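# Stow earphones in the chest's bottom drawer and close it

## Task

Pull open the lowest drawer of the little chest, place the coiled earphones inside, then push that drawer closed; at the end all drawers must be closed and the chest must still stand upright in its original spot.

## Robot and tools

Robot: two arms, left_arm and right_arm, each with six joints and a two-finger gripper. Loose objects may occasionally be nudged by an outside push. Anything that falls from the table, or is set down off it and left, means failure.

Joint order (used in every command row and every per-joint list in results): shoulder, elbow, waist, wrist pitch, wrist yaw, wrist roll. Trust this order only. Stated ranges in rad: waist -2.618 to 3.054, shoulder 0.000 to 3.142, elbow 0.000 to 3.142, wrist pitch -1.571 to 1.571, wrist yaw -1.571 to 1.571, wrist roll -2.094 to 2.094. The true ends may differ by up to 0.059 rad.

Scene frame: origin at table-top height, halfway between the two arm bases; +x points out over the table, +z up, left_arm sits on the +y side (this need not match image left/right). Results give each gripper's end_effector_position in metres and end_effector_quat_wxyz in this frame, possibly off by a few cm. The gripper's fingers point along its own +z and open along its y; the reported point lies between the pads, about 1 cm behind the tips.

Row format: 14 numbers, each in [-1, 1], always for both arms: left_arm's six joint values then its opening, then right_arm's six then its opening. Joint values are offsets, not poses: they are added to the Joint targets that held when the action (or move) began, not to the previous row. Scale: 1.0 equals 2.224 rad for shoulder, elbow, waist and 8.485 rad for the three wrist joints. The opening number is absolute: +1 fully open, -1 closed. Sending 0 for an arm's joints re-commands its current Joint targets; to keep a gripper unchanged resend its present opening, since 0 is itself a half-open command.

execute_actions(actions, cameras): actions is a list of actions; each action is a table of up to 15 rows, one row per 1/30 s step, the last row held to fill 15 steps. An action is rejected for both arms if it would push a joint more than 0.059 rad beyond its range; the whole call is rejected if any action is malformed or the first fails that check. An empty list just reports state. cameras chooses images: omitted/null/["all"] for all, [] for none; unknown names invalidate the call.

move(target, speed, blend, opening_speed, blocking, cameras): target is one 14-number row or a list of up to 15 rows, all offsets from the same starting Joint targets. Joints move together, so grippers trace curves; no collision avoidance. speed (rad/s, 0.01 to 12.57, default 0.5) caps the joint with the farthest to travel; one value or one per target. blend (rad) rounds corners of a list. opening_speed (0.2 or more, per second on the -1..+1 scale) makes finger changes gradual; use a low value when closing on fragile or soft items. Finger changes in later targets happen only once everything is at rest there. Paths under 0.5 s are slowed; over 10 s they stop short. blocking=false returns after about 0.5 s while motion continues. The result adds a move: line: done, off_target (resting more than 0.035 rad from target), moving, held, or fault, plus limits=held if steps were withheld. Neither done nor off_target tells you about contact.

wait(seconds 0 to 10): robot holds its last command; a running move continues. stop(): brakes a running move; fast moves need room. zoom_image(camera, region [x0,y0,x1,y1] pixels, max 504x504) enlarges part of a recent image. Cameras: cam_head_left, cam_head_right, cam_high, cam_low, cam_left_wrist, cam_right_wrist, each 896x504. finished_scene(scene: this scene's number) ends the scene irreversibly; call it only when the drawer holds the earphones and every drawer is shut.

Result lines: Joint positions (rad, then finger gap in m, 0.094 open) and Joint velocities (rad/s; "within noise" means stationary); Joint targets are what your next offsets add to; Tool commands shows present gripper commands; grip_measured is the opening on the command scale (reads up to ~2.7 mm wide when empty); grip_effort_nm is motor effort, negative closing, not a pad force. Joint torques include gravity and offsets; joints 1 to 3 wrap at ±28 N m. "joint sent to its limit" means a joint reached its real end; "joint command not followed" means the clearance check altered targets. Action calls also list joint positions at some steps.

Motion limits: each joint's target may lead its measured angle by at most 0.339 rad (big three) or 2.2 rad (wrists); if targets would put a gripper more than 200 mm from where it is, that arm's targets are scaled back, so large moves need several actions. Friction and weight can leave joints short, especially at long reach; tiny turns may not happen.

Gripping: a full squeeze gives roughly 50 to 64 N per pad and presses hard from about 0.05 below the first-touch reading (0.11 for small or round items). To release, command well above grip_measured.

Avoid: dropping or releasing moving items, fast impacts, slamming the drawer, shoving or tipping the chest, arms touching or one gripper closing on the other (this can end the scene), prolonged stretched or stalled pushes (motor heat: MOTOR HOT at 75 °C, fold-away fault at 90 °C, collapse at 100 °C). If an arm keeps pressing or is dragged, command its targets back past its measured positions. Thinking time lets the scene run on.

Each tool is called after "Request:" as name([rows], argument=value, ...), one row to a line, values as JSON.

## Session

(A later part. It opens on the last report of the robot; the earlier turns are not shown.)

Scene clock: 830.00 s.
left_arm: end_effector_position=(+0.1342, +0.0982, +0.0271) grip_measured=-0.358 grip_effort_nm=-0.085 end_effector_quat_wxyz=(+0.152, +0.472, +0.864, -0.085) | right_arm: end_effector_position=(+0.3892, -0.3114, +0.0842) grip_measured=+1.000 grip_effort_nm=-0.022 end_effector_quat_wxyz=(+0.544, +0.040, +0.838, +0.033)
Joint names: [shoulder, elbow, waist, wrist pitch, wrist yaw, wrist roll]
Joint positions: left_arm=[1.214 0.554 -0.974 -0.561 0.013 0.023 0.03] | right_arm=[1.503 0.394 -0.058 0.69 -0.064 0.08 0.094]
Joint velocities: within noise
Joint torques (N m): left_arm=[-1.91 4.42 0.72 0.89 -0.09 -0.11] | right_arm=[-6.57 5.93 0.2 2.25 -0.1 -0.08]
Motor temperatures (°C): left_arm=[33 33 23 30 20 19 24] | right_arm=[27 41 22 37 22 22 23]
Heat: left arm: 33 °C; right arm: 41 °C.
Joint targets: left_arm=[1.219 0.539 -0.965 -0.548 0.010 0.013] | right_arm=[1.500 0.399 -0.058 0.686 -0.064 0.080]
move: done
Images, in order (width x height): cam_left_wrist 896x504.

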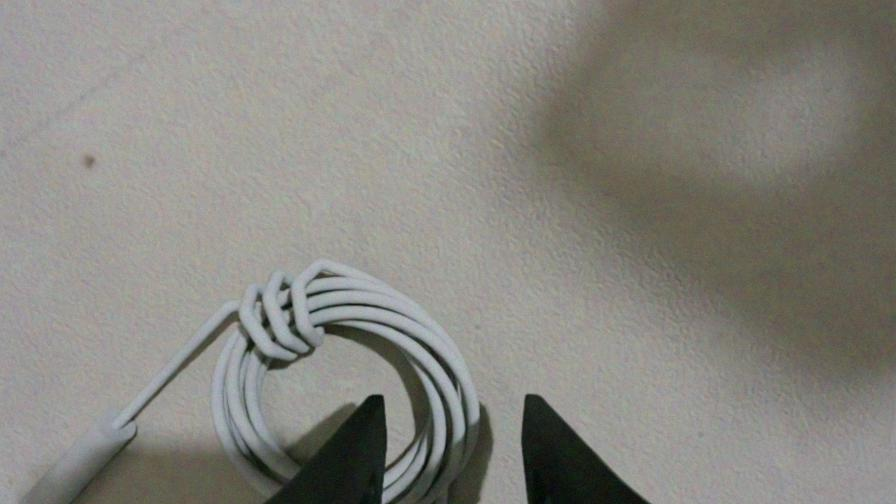

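Request:
move(target=[0.00495, -0.00202, 0, 0.00183, 0, 0, -0.36, 0, 0, 0, 0, 0, 0, 1], speed=0.05, cameras=["cam_left_wrist"])

Request:
zoom_image(camera="cam_left_wrist", region=[200, 220, 560, 504])

Scene clock: 852.37 s.
left_arm: end_effector_position=(+0.1358, +0.0960, +0.0260) grip_measured=-0.358 grip_effort_nm=-0.090 end_effector_quat_wxyz=(+0.154, +0.472, +0.864, -0.087) | right_arm: end_effector_position=(+0.3892, -0.3114, +0.0842) grip_measured=+1.000 grip_effort_nm=-0.022 end_effector_quat_wxyz=(+0.544, +0.040, +0.838, +0.033)
Joint names: [shoulder, elbow, waist, wrist pitch, wrist yaw, wrist roll]
Joint positions: left_arm=[1.225 0.554 -0.974 -0.545 0.013 0.023 0.03] | right_arm=[1.503 0.394 -0.058 0.69 -0.064 0.08 0.094]
Joint velocities: within noise
Joint torques (N m): left_arm=[-1.96 4.07 0.69 0.9 -0.08 -0.11] | right_arm=[-6.65 5.96 0.25 2.3 -0.09 -0.08]
Motor temperatures (°C): left_arm=[32 32 23 29 20 19 24] | right_arm=[27 41 22 37 22 22 23]
Heat: left arm: 32 °C; right arm: 41 °C.
Joint targets: left_arm=[1.230 0.535 -0.965 -0.532 0.010 0.013] | right_arm=[1.500 0.399 -0.058 0.686 -0.064 0.080]
move: done
Images, in order (width x height): cam_left_wrist 896x504.

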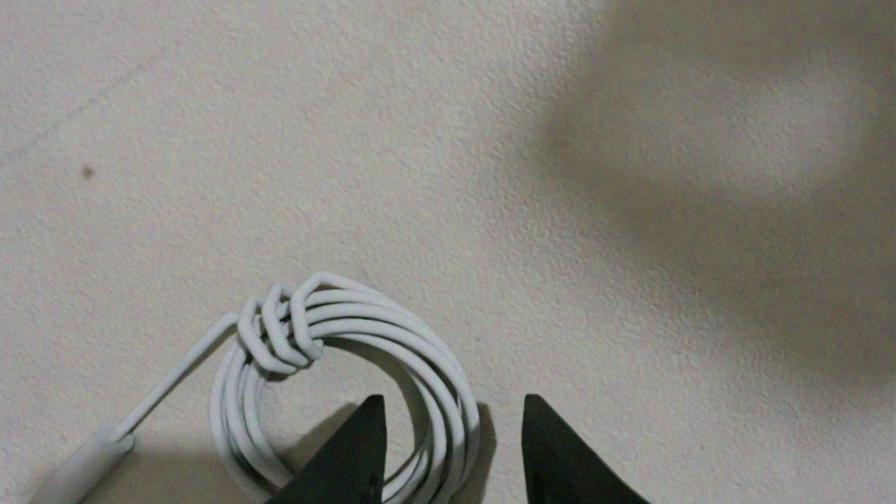

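Scaled by 1.400 from the camera's 896x504 image, which has a finer 1280x720 frame.

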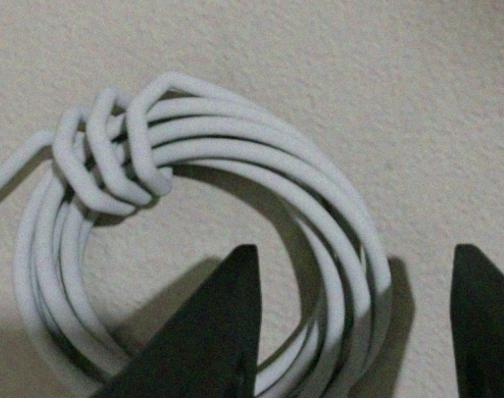

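Request:
move(target=[0.00306, -0.00405, 0, 0.00185, 0, 0, -0.36, 0, 0, 0, 0, 0, 0, 1], speed=0.05, cameras=["cam_left_wrist"])

Request:
zoom_image(camera="cam_left_wrist", region=[200, 220, 560, 504])

Scene clock: 869.93 s.
left_arm: end_effector_position=(+0.1349, +0.0972, +0.0216) grip_measured=-0.358 grip_effort_nm=-0.090 end_effector_quat_wxyz=(+0.152, +0.472, +0.864, -0.086) | right_arm: end_effector_position=(+0.3892, -0.3114, +0.0842) grip_measured=+1.000 grip_effort_nm=-0.012 end_effector_quat_wxyz=(+0.544, +0.040, +0.838, +0.033)
Joint names: [shoulder, elbow, waist, wrist pitch, wrist yaw, wrist roll]
Joint positions: left_arm=[1.232 0.541 -0.974 -0.53 0.013 0.023 0.03] | right_arm=[1.503 0.394 -0.058 0.69 -0.064 0.08 0.094]
Joint velocities: within noise
Joint torques (N m): left_arm=[-1.95 4.4 0.7 0.9 -0.08 -0.12] | right_arm=[-6.58 5.97 0.23 2.29 -0.09 -0.07]
Motor temperatures (°C): left_arm=[32 31 23 29 20 19 23] | right_arm=[27 41 22 37 22 22 23]
Heat: left arm: 32 °C; right arm: 41 °C.
Joint targets: left_arm=[1.237 0.526 -0.965 -0.516 0.010 0.013] | right_arm=[1.500 0.399 -0.058 0.686 -0.064 0.080]
move: done
Images, in order (width x height): cam_left_wrist 896x504.

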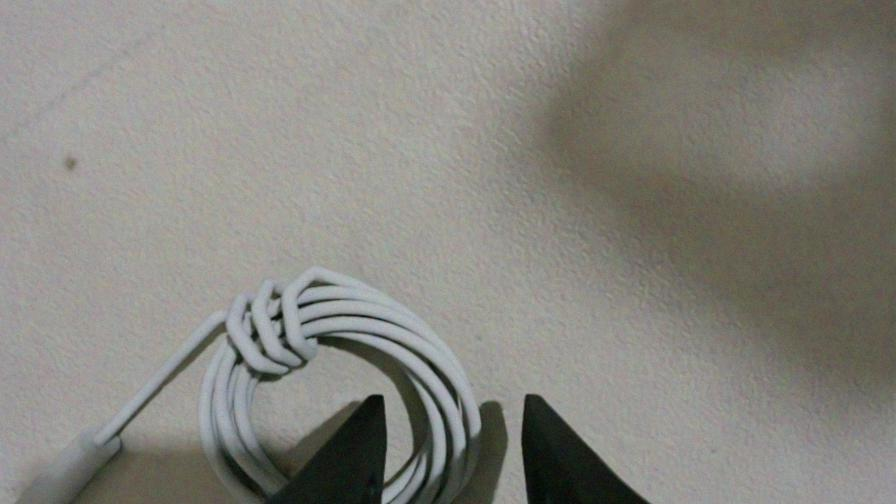

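Scaled by 1.400 from the camera's 896x504 image, which has a finer 1280x720 frame.

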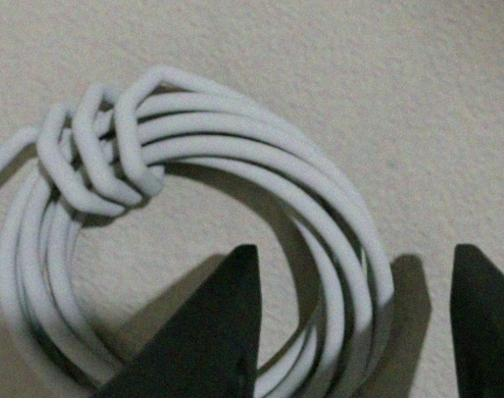

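Request:
move(target=[0.00306, -0.00405, 0, 0.00185, 0, 0, -0.36, 0, 0, 0, 0, 0, 0, 1], speed=0.05, cameras=["cam_left_wrist"])

Request:
zoom_image(camera="cam_left_wrist", region=[200, 220, 560, 504])

Scene clock: 885.00 s.
left_arm: end_effector_position=(+0.1347, +0.0975, +0.0184) grip_measured=-0.358 grip_effort_nm=-0.090 end_effector_quat_wxyz=(+0.151, +0.472, +0.864, -0.085) | right_arm: end_effector_position=(+0.3892, -0.3114, +0.0842) grip_measured=+1.000 grip_effort_nm=-0.017 end_effector_quat_wxyz=(+0.544, +0.040, +0.838, +0.033)
Joint names: [shoulder, elbow, waist, wrist pitch, wrist yaw, wrist roll]
Joint positions: left_arm=[1.238 0.531 -0.974 -0.514 0.013 0.023 0.03] | right_arm=[1.503 0.394 -0.058 0.69 -0.064 0.08 0.094]
Joint velocities: within noise
Joint torques (N m): left_arm=[-1.98 4.36 0.73 0.9 -0.08 -0.11] | right_arm=[-6.46 5.9 0.24 2.24 -0.13 -0.07]
Motor temperatures (°C): left_arm=[31 32 23 29 20 19 23] | right_arm=[27 41 22 37 22 22 23]
Heat: left arm: 32 °C; right arm: 41 °C.
Joint targets: left_arm=[1.244 0.517 -0.965 -0.501 0.010 0.013] | right_arm=[1.500 0.399 -0.058 0.686 -0.064 0.080]
move: done
Images, in order (width x height): cam_left_wrist 896x504.

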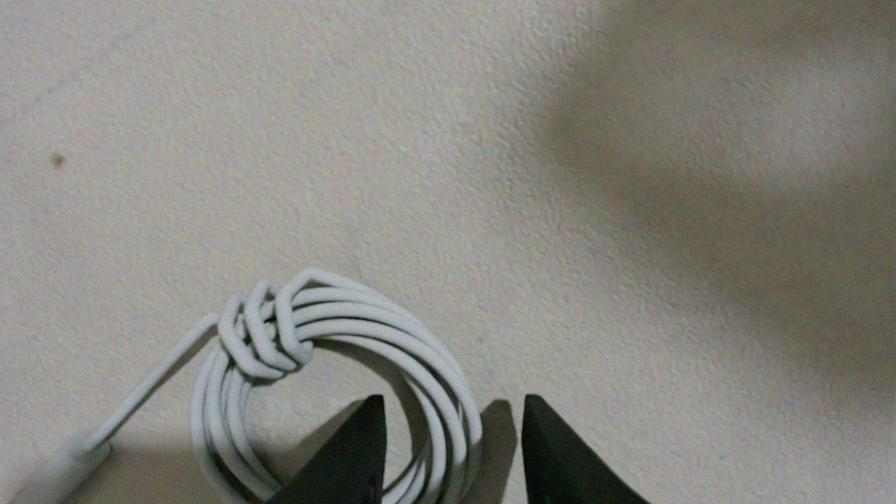

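Scaled by 1.400 from the camera's 896x504 image, which has a finer 1280x720 frame.

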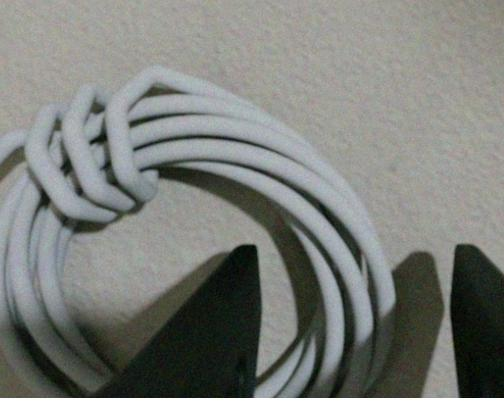

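Request:
move(target=[0.00357, -0.00472, 0, 0.00216, 0, 0, -0.36, 0, 0, 0, 0, 0, 0, 1], speed=0.05, cameras=["cam_left_wrist"])

Request:
zoom_image(camera="cam_left_wrist", region=[200, 220, 560, 504])

Scene clock: 899.90 s.
left_arm: end_effector_position=(+0.1347, +0.0976, +0.0150) grip_measured=-0.358 grip_effort_nm=-0.090 end_effector_quat_wxyz=(+0.151, +0.472, +0.864, -0.085) | right_arm: end_effector_position=(+0.3892, -0.3114, +0.0842) grip_measured=+1.000 grip_effort_nm=-0.017 end_effector_quat_wxyz=(+0.544, +0.040, +0.838, +0.033)
Joint names: [shoulder, elbow, waist, wrist pitch, wrist yaw, wrist roll]
Joint positions: left_arm=[1.246 0.521 -0.974 -0.496 0.013 0.023 0.03] | right_arm=[1.503 0.394 -0.058 0.69 -0.064 0.08 0.094]
Joint velocities: within noise
Joint torques (N m): left_arm=[-2 4.34 0.72 0.89 -0.08 -0.11] | right_arm=[-6.58 5.96 0.34 2.26 -0.07 -0.09]
Motor temperatures (°C): left_arm=[31 31 23 29 20 19 23] | right_arm=[27 42 22 37 22 22 23]
Heat: left arm: 31 °C; right arm: 42 °C.
Joint targets: left_arm=[1.252 0.507 -0.965 -0.482 0.010 0.013] | right_arm=[1.500 0.399 -0.058 0.686 -0.064 0.080]
move: done
Images, in order (width x height): cam_left_wrist 896x504.

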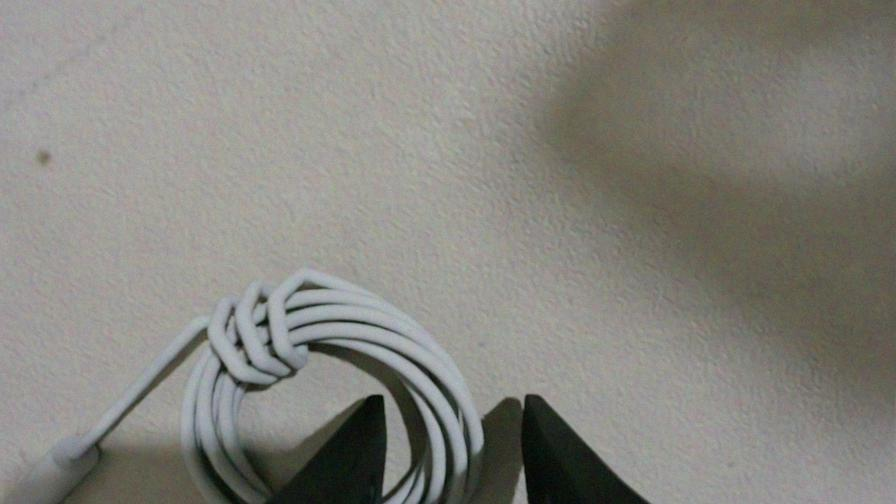

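Scaled by 1.400 from the camera's 896x504 image, which has a finer 1280x720 frame.

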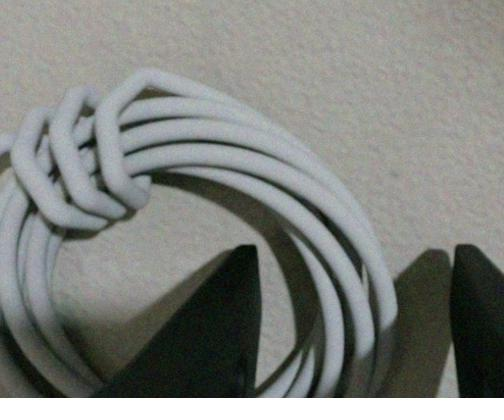

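Request:
move([
  [0.00204, -0.0027, 0, 0.00123, 0, 0, -0.36, 0, 0, 0, 0, 0, 0, 1],
  [0.00204, -0.0027, 0, 0.00123, 0, 0, -0.78, 0, 0, 0, 0, 0, 0, 1],
], speed=0.05, opening_speed=0.25, cameras=["cam_left_wrist"])

Request:
zoom_image(camera="cam_left_wrist", region=[200, 220, 560, 504])

Scene clock: 909.17 s.
left_arm: end_effector_position=(+0.1359, +0.0958, +0.0150) grip_measured=-0.777 grip_effort_nm=-0.100 end_effector_quat_wxyz=(+0.154, +0.472, +0.864, -0.087) | right_arm: end_effector_position=(+0.3892, -0.3114, +0.0842) grip_measured=+1.000 grip_effort_nm=-0.012 end_effector_quat_wxyz=(+0.544, +0.040, +0.838, +0.033)
Joint names: [shoulder, elbow, waist, wrist pitch, wrist yaw, wrist roll]
Joint positions: left_arm=[1.251 0.521 -0.974 -0.485 0.013 0.023 0.01] | right_arm=[1.503 0.394 -0.058 0.69 -0.064 0.08 0.094]
Joint velocities: within noise
Joint torques (N m): left_arm=[-1.99 3.88 0.69 0.89 -0.08 -0.11] | right_arm=[-6.67 5.93 0.39 2.3 -0.09 -0.07]
Motor temperatures (°C): left_arm=[31 31 23 29 20 19 23] | right_arm=[27 42 22 37 22 22 23]
Heat: left arm: 31 °C; right arm: 42 °C.
Joint targets: left_arm=[1.256 0.501 -0.965 -0.472 0.010 0.013] | right_arm=[1.500 0.399 -0.058 0.686 -0.064 0.080]
move: done
Images, in order (width x height): cam_left_wrist 896x504.

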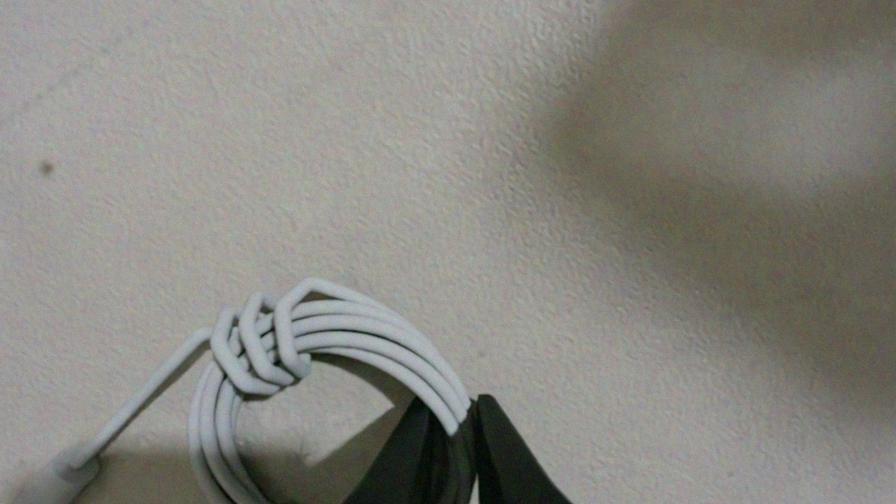

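Scaled by 1.400 from the camera's 896x504 image, which has a finer 1280x720 frame.

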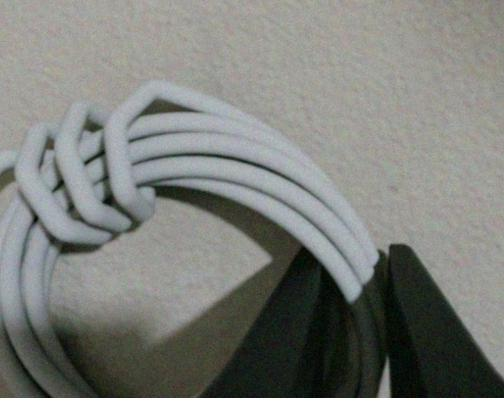

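Request:
move(target=[0, 0, 0, 0, 0, 0, -0.95, 0, 0, 0, 0, 0, 0, 1], speed=0.05, opening_speed=0.25, cameras=["cam_left_wrist"])

Request:
zoom_image(camera="cam_left_wrist", region=[200, 220, 560, 504])

Scene clock: 915.20 s.
left_arm: end_effector_position=(+0.1363, +0.0952, +0.0153) grip_measured=-0.947 grip_effort_nm=-0.520 end_effector_quat_wxyz=(+0.156, +0.472, +0.864, -0.088) | right_arm: end_effector_position=(+0.3892, -0.3114, +0.0842) grip_measured=+1.000 grip_effort_nm=-0.017 end_effector_quat_wxyz=(+0.544, +0.040, +0.838, +0.033)
Joint names: [shoulder, elbow, waist, wrist pitch, wrist yaw, wrist roll]
Joint positions: left_arm=[1.251 0.521 -0.974 -0.482 0.013 0.023 0.002] | right_arm=[1.503 0.394 -0.058 0.69 -0.064 0.08 0.094]
Joint velocities: within noise
Joint torques (N m): left_arm=[-2 3.89 0.72 0.86 -0.07 -0.11] | right_arm=[-6.46 5.74 0.2 2.31 -0.13 -0.06]
Motor temperatures (°C): left_arm=[31 31 23 29 20 19 23] | right_arm=[27 42 22 37 22 22 23]
Heat: left arm: 31 °C; right arm: 42 °C.
Joint targets: left_arm=[1.256 0.501 -0.965 -0.472 0.010 0.013] | right_arm=[1.500 0.399 -0.058 0.686 -0.064 0.080]
move: done
Images, in order (width x height): cam_left_wrist 896x504.

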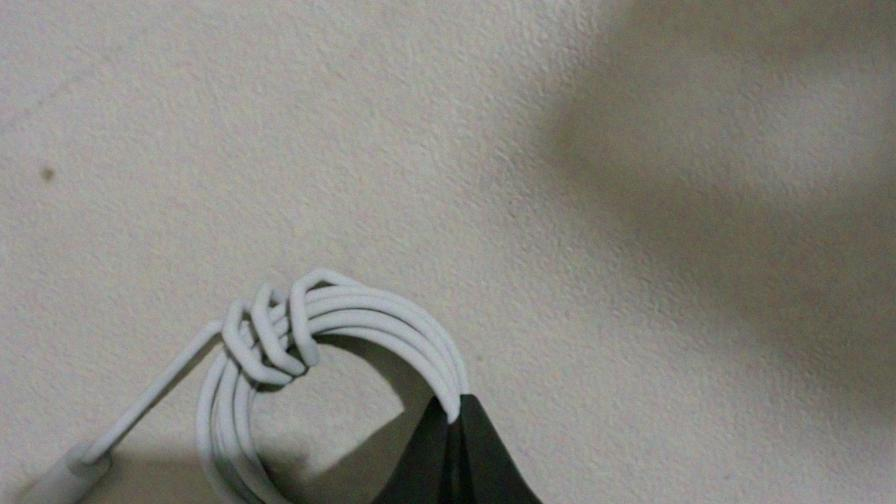

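Scaled by 1.400 from the camera's 896x504 image, which has a finer 1280x720 frame.

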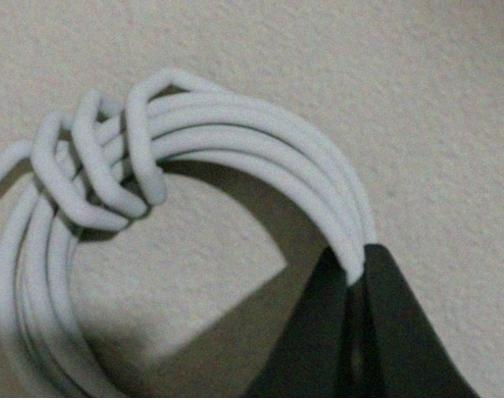

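Request:
move([
  [0, 0, 0, 0, 0, 0, -0.92, 0, 0, 0, 0, 0, 0, 1],
  [-0.0054, 0.0202, 0, 0, 0, 0, -0.92, 0, 0, 0, 0, 0, 0, 1],
  [-0.0436, 0.0917, 0, -0.03147, 0, 0, -0.92, 0, 0, 0, 0, 0, 0, 1],
], speed=[0.1, 0.12, 0.2], opening_speed=0.25, cameras=["cam_left_wrist", "cam_high"])

Scene clock: 937.03 s.
left_arm: end_effector_position=(+0.1344, +0.0979, +0.0604) grip_measured=-0.921 grip_effort_nm=0.085 end_effector_quat_wxyz=(+0.147, +0.472, +0.865, -0.083) | right_arm: end_effector_position=(+0.3892, -0.3114, +0.0842) grip_measured=+1.000 grip_effort_nm=-0.012 end_effector_quat_wxyz=(+0.544, +0.040, +0.838, +0.033)
Joint names: [shoulder, elbow, waist, wrist pitch, wrist yaw, wrist roll]
Joint positions: left_arm=[1.171 0.673 -0.974 -0.734 0.013 0.023 0.004] | right_arm=[1.503 0.394 -0.058 0.69 -0.064 0.08 0.094]
Joint velocities: within noise
Joint torques (N m): left_arm=[-3.11 8.39 0.7 0.73 -0.07 -0.12] | right_arm=[-6.58 5.85 0.23 2.27 -0.11 -0.05]
Motor temperatures (°C): left_arm=[30 31 23 29 20 19 23] | right_arm=[27 42 22 37 22 22 23]
Heat: left arm: 31 °C; right arm: 42 °C.
Joint targets: left_arm=[1.159 0.704 -0.965 -0.739 0.010 0.013] | right_arm=[1.500 0.399 -0.058 0.686 -0.064 0.080]
move: done
Images, in order (width x height): cam_high 896x504, cam_left_wrist 896x504.

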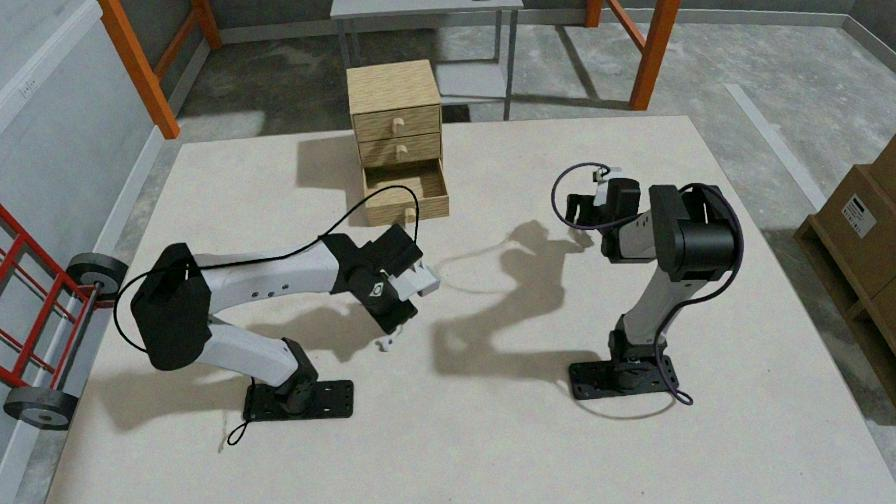

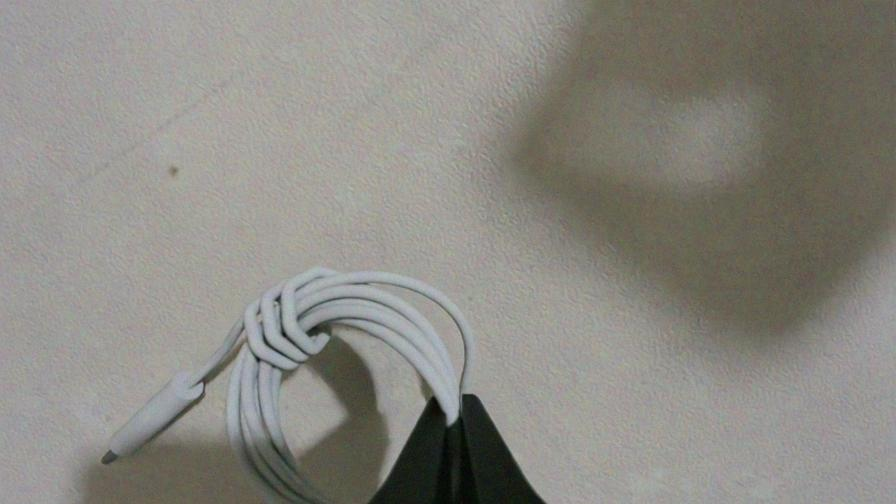

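Request:
move(target=[0, 0, 0, 0, 0, 0, -0.94, 0, 0, 0, 0, 0, 0, 1], speed=0.05, opening_speed=0.2, cameras=["cam_left_wrist", "cam_high", "cam_head_left"])

Request:
zoom_image(camera="cam_left_wrist", region=[60, 220, 560, 504])

Request:
zoom_image(camera="cam_high", region=[330, 280, 480, 370])

Scene clock: 944.83 s.
left_arm: end_effector_position=(+0.1343, +0.0981, +0.0603) grip_measured=-0.934 grip_effort_nm=-0.300 end_effector_quat_wxyz=(+0.146, +0.472, +0.865, -0.083) | right_arm: end_effector_position=(+0.3892, -0.3114, +0.0842) grip_measured=+1.000 grip_effort_nm=-0.012 end_effector_quat_wxyz=(+0.544, +0.040, +0.838, +0.033)
Joint names: [shoulder, elbow, waist, wrist pitch, wrist yaw, wrist roll]
Joint positions: left_arm=[1.171 0.673 -0.974 -0.735 0.013 0.023 0.003] | right_arm=[1.503 0.394 -0.058 0.69 -0.064 0.08 0.094]
Joint velocities: within noise
Joint torques (N m): left_arm=[-3.1 8.38 0.69 0.72 -0.08 -0.11] | right_arm=[-6.53 5.98 0.34 2.26 -0.11 -0.05]
Motor temperatures (°C): left_arm=[30 32 23 29 20 19 23] | right_arm=[27 42 22 37 22 22 23]
Heat: left arm: 32 °C; right arm: 42 °C.
Joint targets: left_arm=[1.159 0.704 -0.965 -0.739 0.010 0.013] | right_arm=[1.500 0.399 -0.058 0.686 -0.064 0.080]
move: done
Images, in order (width x height): cam_head_left 896x504, cam_high 896x504, cam_left_wrist 896x504.

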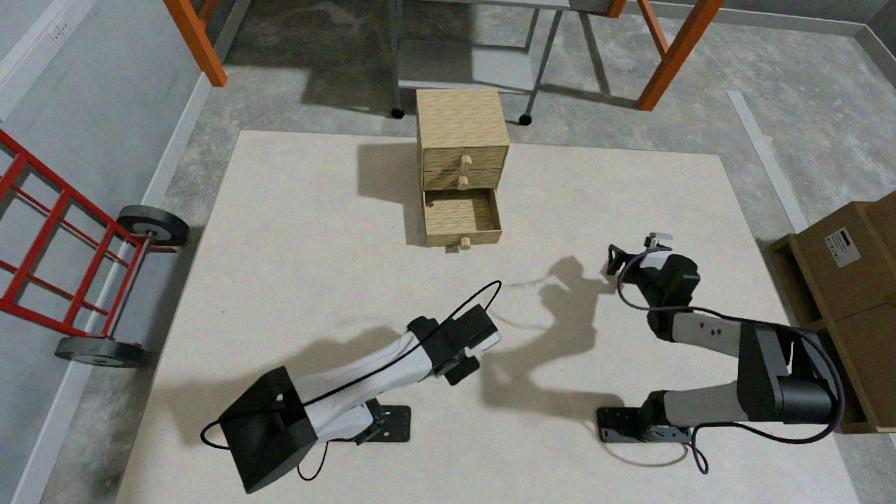

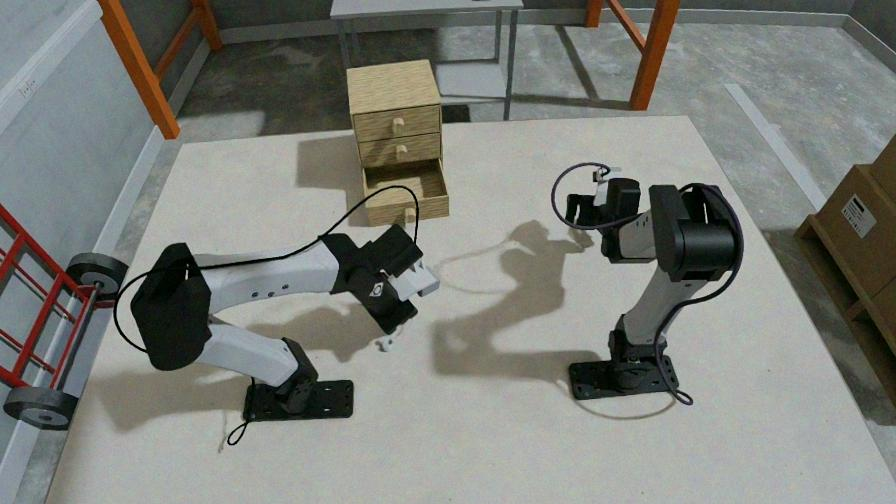

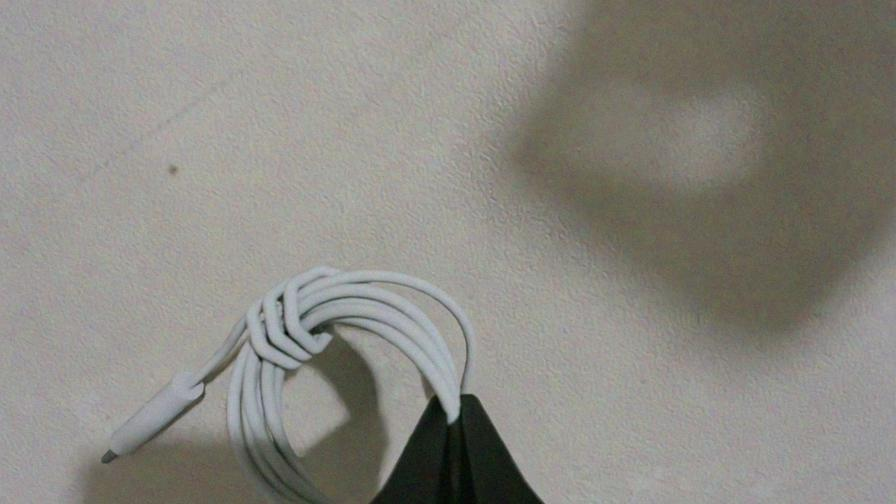

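Scaled by 1.008 from the camera's 896x504 image, which has a finer 1280x720 frame.

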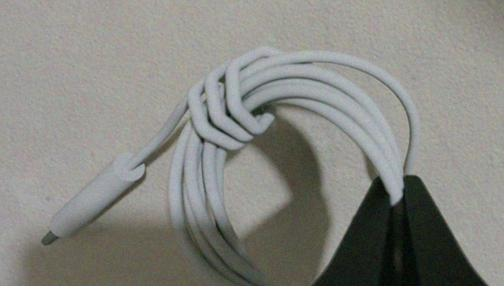

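Scaled by 3.360 from the camera's 896x504 image, which has a finer 1280x720 frame.

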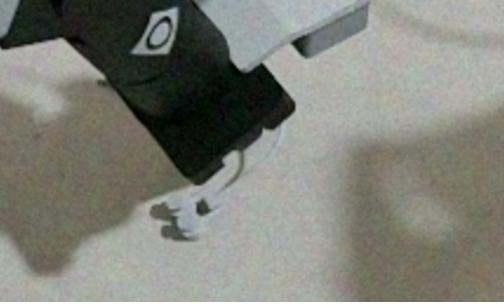

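Request:
move(target=[-0.02653, 0.13332, 0.01754, -0.03206, 0, 0, -0.94, 0, 0, 0, 0, 0, 0, 1], speed=0.3, cameras=["cam_left_wrist", "cam_high", "cam_low"])

Request:
zoom_image(camera="cam_high", region=[330, 250, 480, 370])

Request:
zoom_image(camera="cam_low", region=[280, 150, 480, 330])

Scene clock: 984.80 s.
left_arm: end_effector_position=(+0.1496, +0.0937, +0.1515) grip_measured=-0.934 grip_effort_nm=-0.310 end_effector_quat_wxyz=(+0.187, +0.451, +0.867, -0.099) | right_arm: end_effector_position=(+0.3892, -0.3114, +0.0842) grip_measured=+1.000 grip_effort_nm=-0.017 end_effector_quat_wxyz=(+0.544, +0.040, +0.838, +0.033)
Joint names: [shoulder, elbow, waist, wrist pitch, wrist yaw, wrist roll]
Joint positions: left_arm=[1.109 0.97 -0.934 -1.006 0.013 0.023 0.003] | right_arm=[1.503 0.394 -0.058 0.69 -0.064 0.08 0.094]
Joint velocities: within noise
Joint torques (N m): left_arm=[-2.63 8.49 0.66 0.85 -0.08 -0.11] | right_arm=[-6.5 6.01 0.17 2.27 -0.13 -0.08]
Motor temperatures (°C): left_arm=[30 36 23 28 20 19 23] | right_arm=[27 42 22 37 22 22 23]
Heat: left arm: 36 °C; right arm: 42 °C.
Joint targets: left_arm=[1.100 1.001 -0.926 -1.011 0.010 0.013] | right_arm=[1.500 0.399 -0.058 0.686 -0.064 0.080]
move: done
Images, in order (width x height): cam_high 896x504, cam_low 896x504, cam_left_wrist 896x504.

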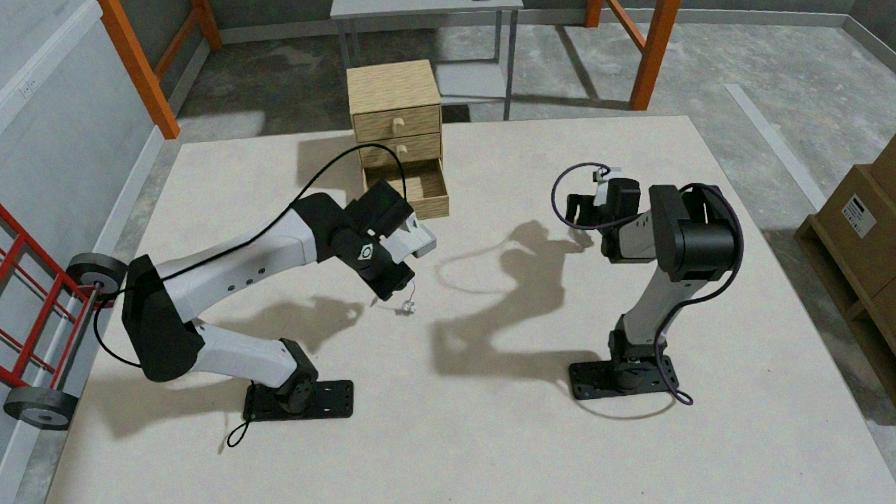

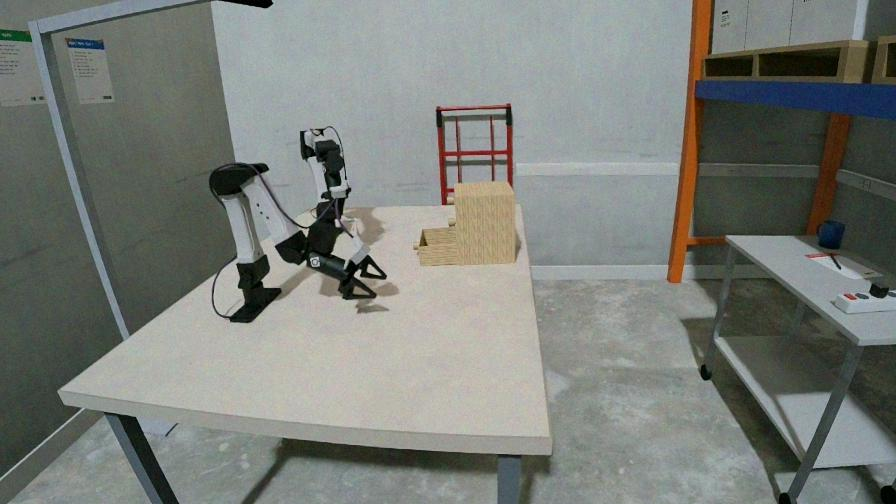

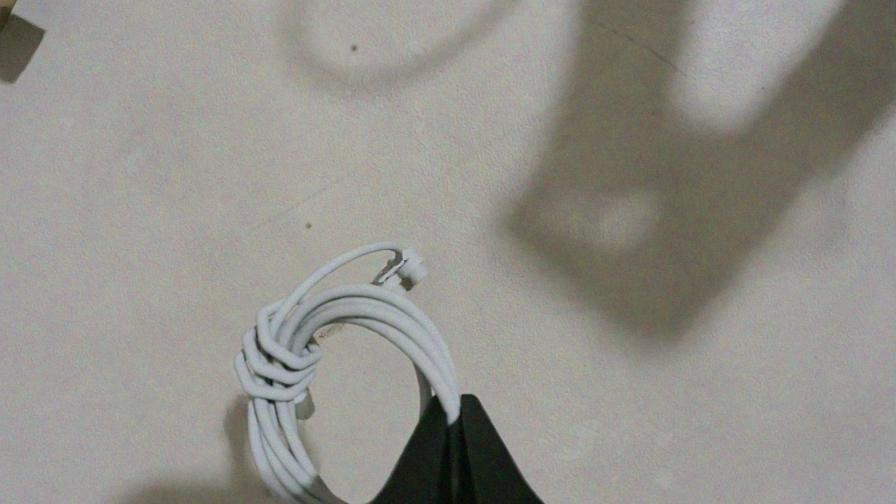

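Scaled by 3.360 from the camera's 896x504 image, which has a finer 1280x720 frame.

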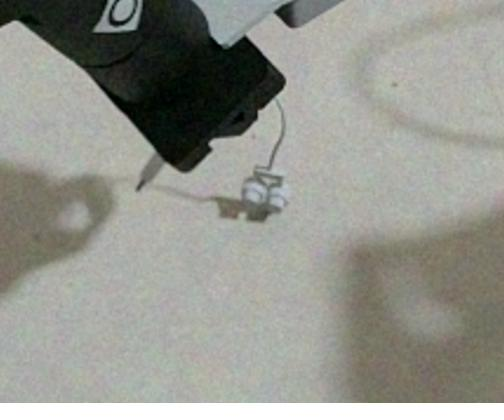

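Scaled by 2.520 from the camera's 896x504 image, which has a finer 1280x720 frame.

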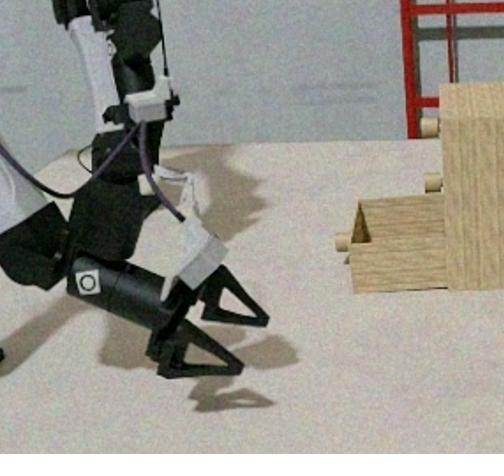

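Request:
move(target=[0.1702, 0.2432, 0.14119, 0.00291, 0.00833, 0.01203, -0.94, 0, 0, 0, 0, 0, 0, 1], speed=0.3, cameras=["cam_left_wrist", "cam_high", "cam_low"])

Request:
zoom_image(camera="cam_high", region=[330, 200, 480, 320])

Request:
zoom_image(camera="cam_low", region=[300, 130, 480, 290])

Scene clock: 1006.30 s.
left_arm: end_effector_position=(+0.3007, +0.0712, +0.2434) grip_measured=-0.934 grip_effort_nm=-0.300 end_effector_quat_wxyz=(+0.282, +0.347, +0.888, -0.109) | right_arm: end_effector_position=(+0.3892, -0.3114, +0.0842) grip_measured=+1.000 grip_effort_nm=-0.017 end_effector_quat_wxyz=(+0.544, +0.040, +0.838, +0.033)
Joint names: [shoulder, elbow, waist, wrist pitch, wrist yaw, wrist roll]
Joint positions: left_arm=[1.473 1.507 -0.618 -0.995 0.071 0.104 0.003] | right_arm=[1.503 0.394 -0.058 0.69 -0.064 0.08 0.094]
Joint velocities: within noise
Joint torques (N m): left_arm=[-4.25 8.87 0.44 1.22 0.08 0.11] | right_arm=[-6.5 5.83 0.13 2.27 -0.09 -0.07]
Motor temperatures (°C): left_arm=[29 38 23 28 20 19 23] | right_arm=[27 42 22 37 22 22 23]
Heat: left arm: 38 °C; right arm: 42 °C.
Joint targets: left_arm=[1.479 1.542 -0.612 -0.986 0.081 0.115] | right_arm=[1.500 0.399 -0.058 0.686 -0.064 0.080]
move: done
Images, in order (width x height): cam_high 896x504, cam_low 896x504, cam_left_wrist 896x504.

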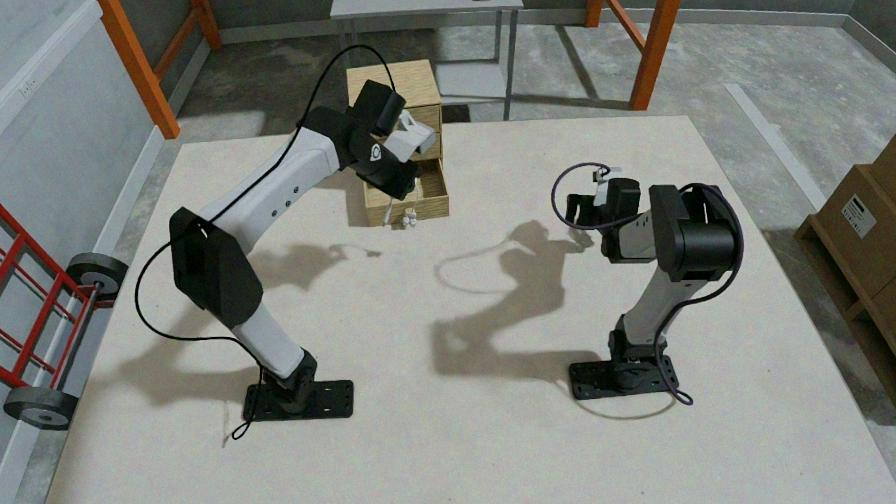

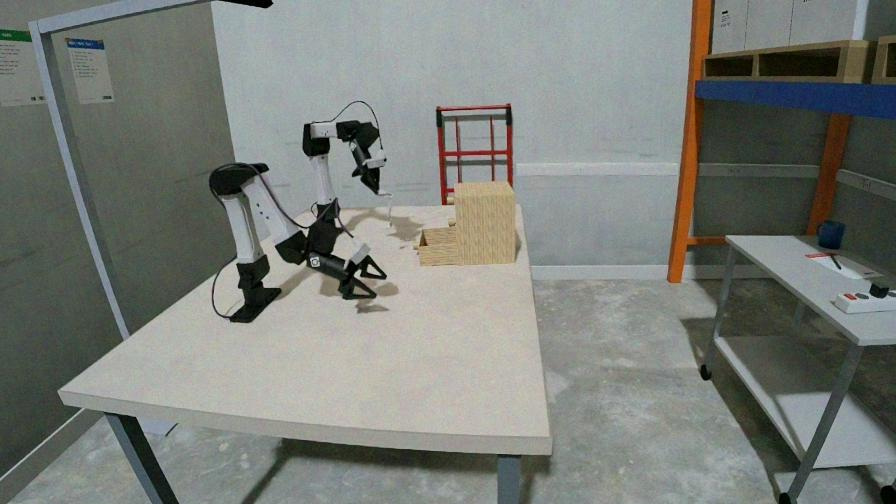

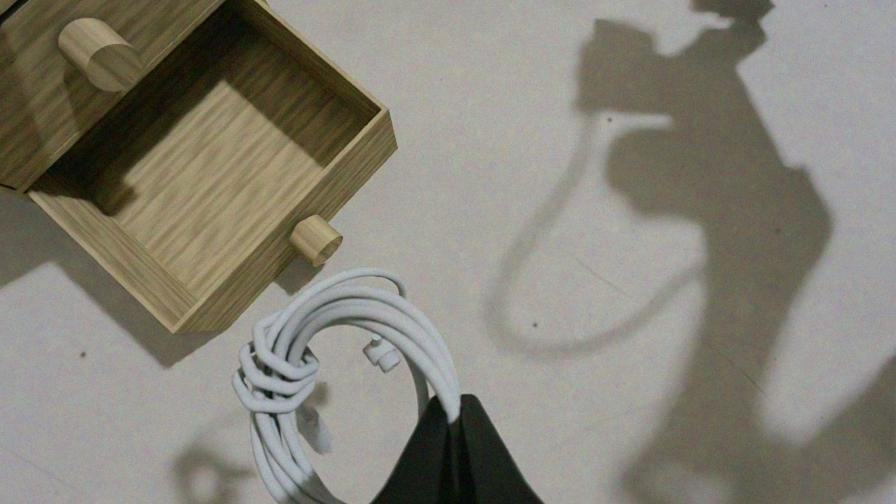

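Scaled by 3.360 from the camera's 896x504 image, which has a finer 1280x720 frame.

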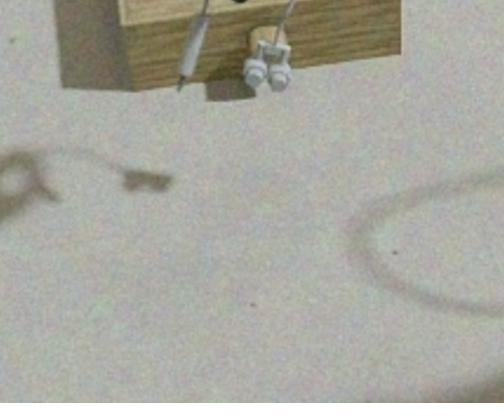

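Scaled by 2.800 from the camera's 896x504 image, which has a finer 1280x720 frame.

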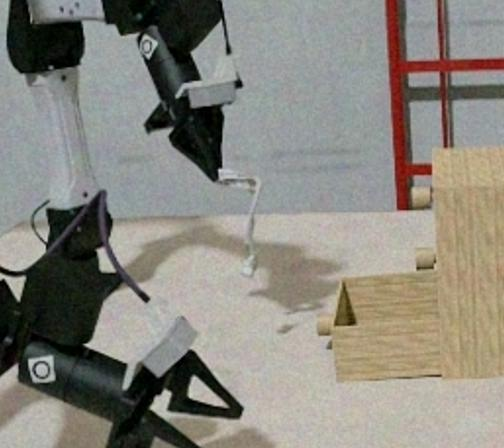

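Request:
execute_actions(actions=[], cameras=["cam_head_left", "cam_low", "cam_left_wrist"])

Scene clock: 1031.27 s.
left_arm: end_effector_position=(+0.3005, +0.0710, +0.2434) grip_measured=-0.934 grip_effort_nm=-0.295 end_effector_quat_wxyz=(+0.281, +0.347, +0.888, -0.110) | right_arm: end_effector_position=(+0.3892, -0.3114, +0.0842) grip_measured=+1.000 grip_effort_nm=-0.017 end_effector_quat_wxyz=(+0.544, +0.040, +0.838, +0.033)
Joint names: [shoulder, elbow, waist, wrist pitch, wrist yaw, wrist roll]
Joint positions: left_arm=[1.473 1.507 -0.618 -0.995 0.073 0.105 0.003] | right_arm=[1.503 0.394 -0.058 0.69 -0.064 0.08 0.094]
Joint velocities: within noise
Joint torques (N m): left_arm=[-4.27 8.87 0.47 1.22 0.07 0.1] | right_arm=[-6.53 5.96 0.21 2.26 -0.12 -0.06]
Motor temperatures (°C): left_arm=[30 39 23 30 20 19 23] | right_arm=[27 42 22 37 22 22 23]
Heat: left arm: 39 °C; right arm: 42 °C.
Joint targets: left_arm=[1.479 1.542 -0.612 -0.986 0.081 0.116] | right_arm=[1.500 0.399 -0.058 0.686 -0.064 0.080]
Tool commands: left_gripper/opening=-0.94 right_gripper/opening=+1.0
Images, in order (width x height): cam_head_left 896x504, cam_low 896x504, cam_left_wrist 896x504.

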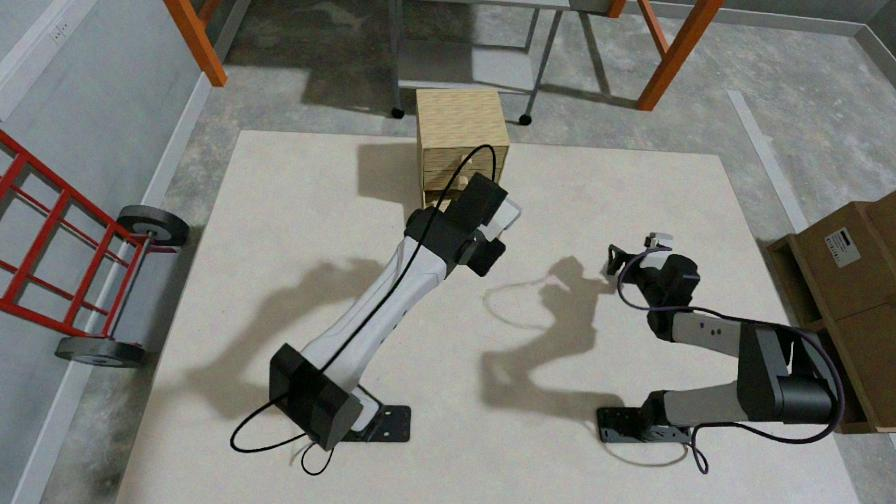

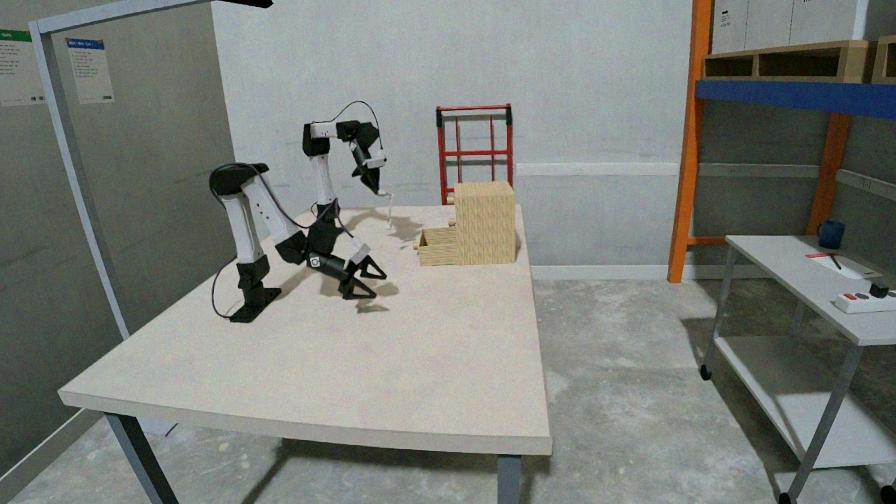

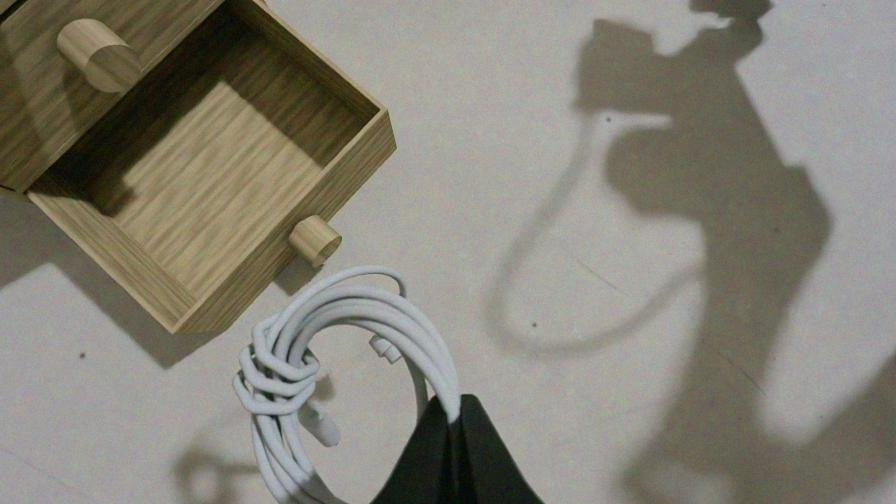

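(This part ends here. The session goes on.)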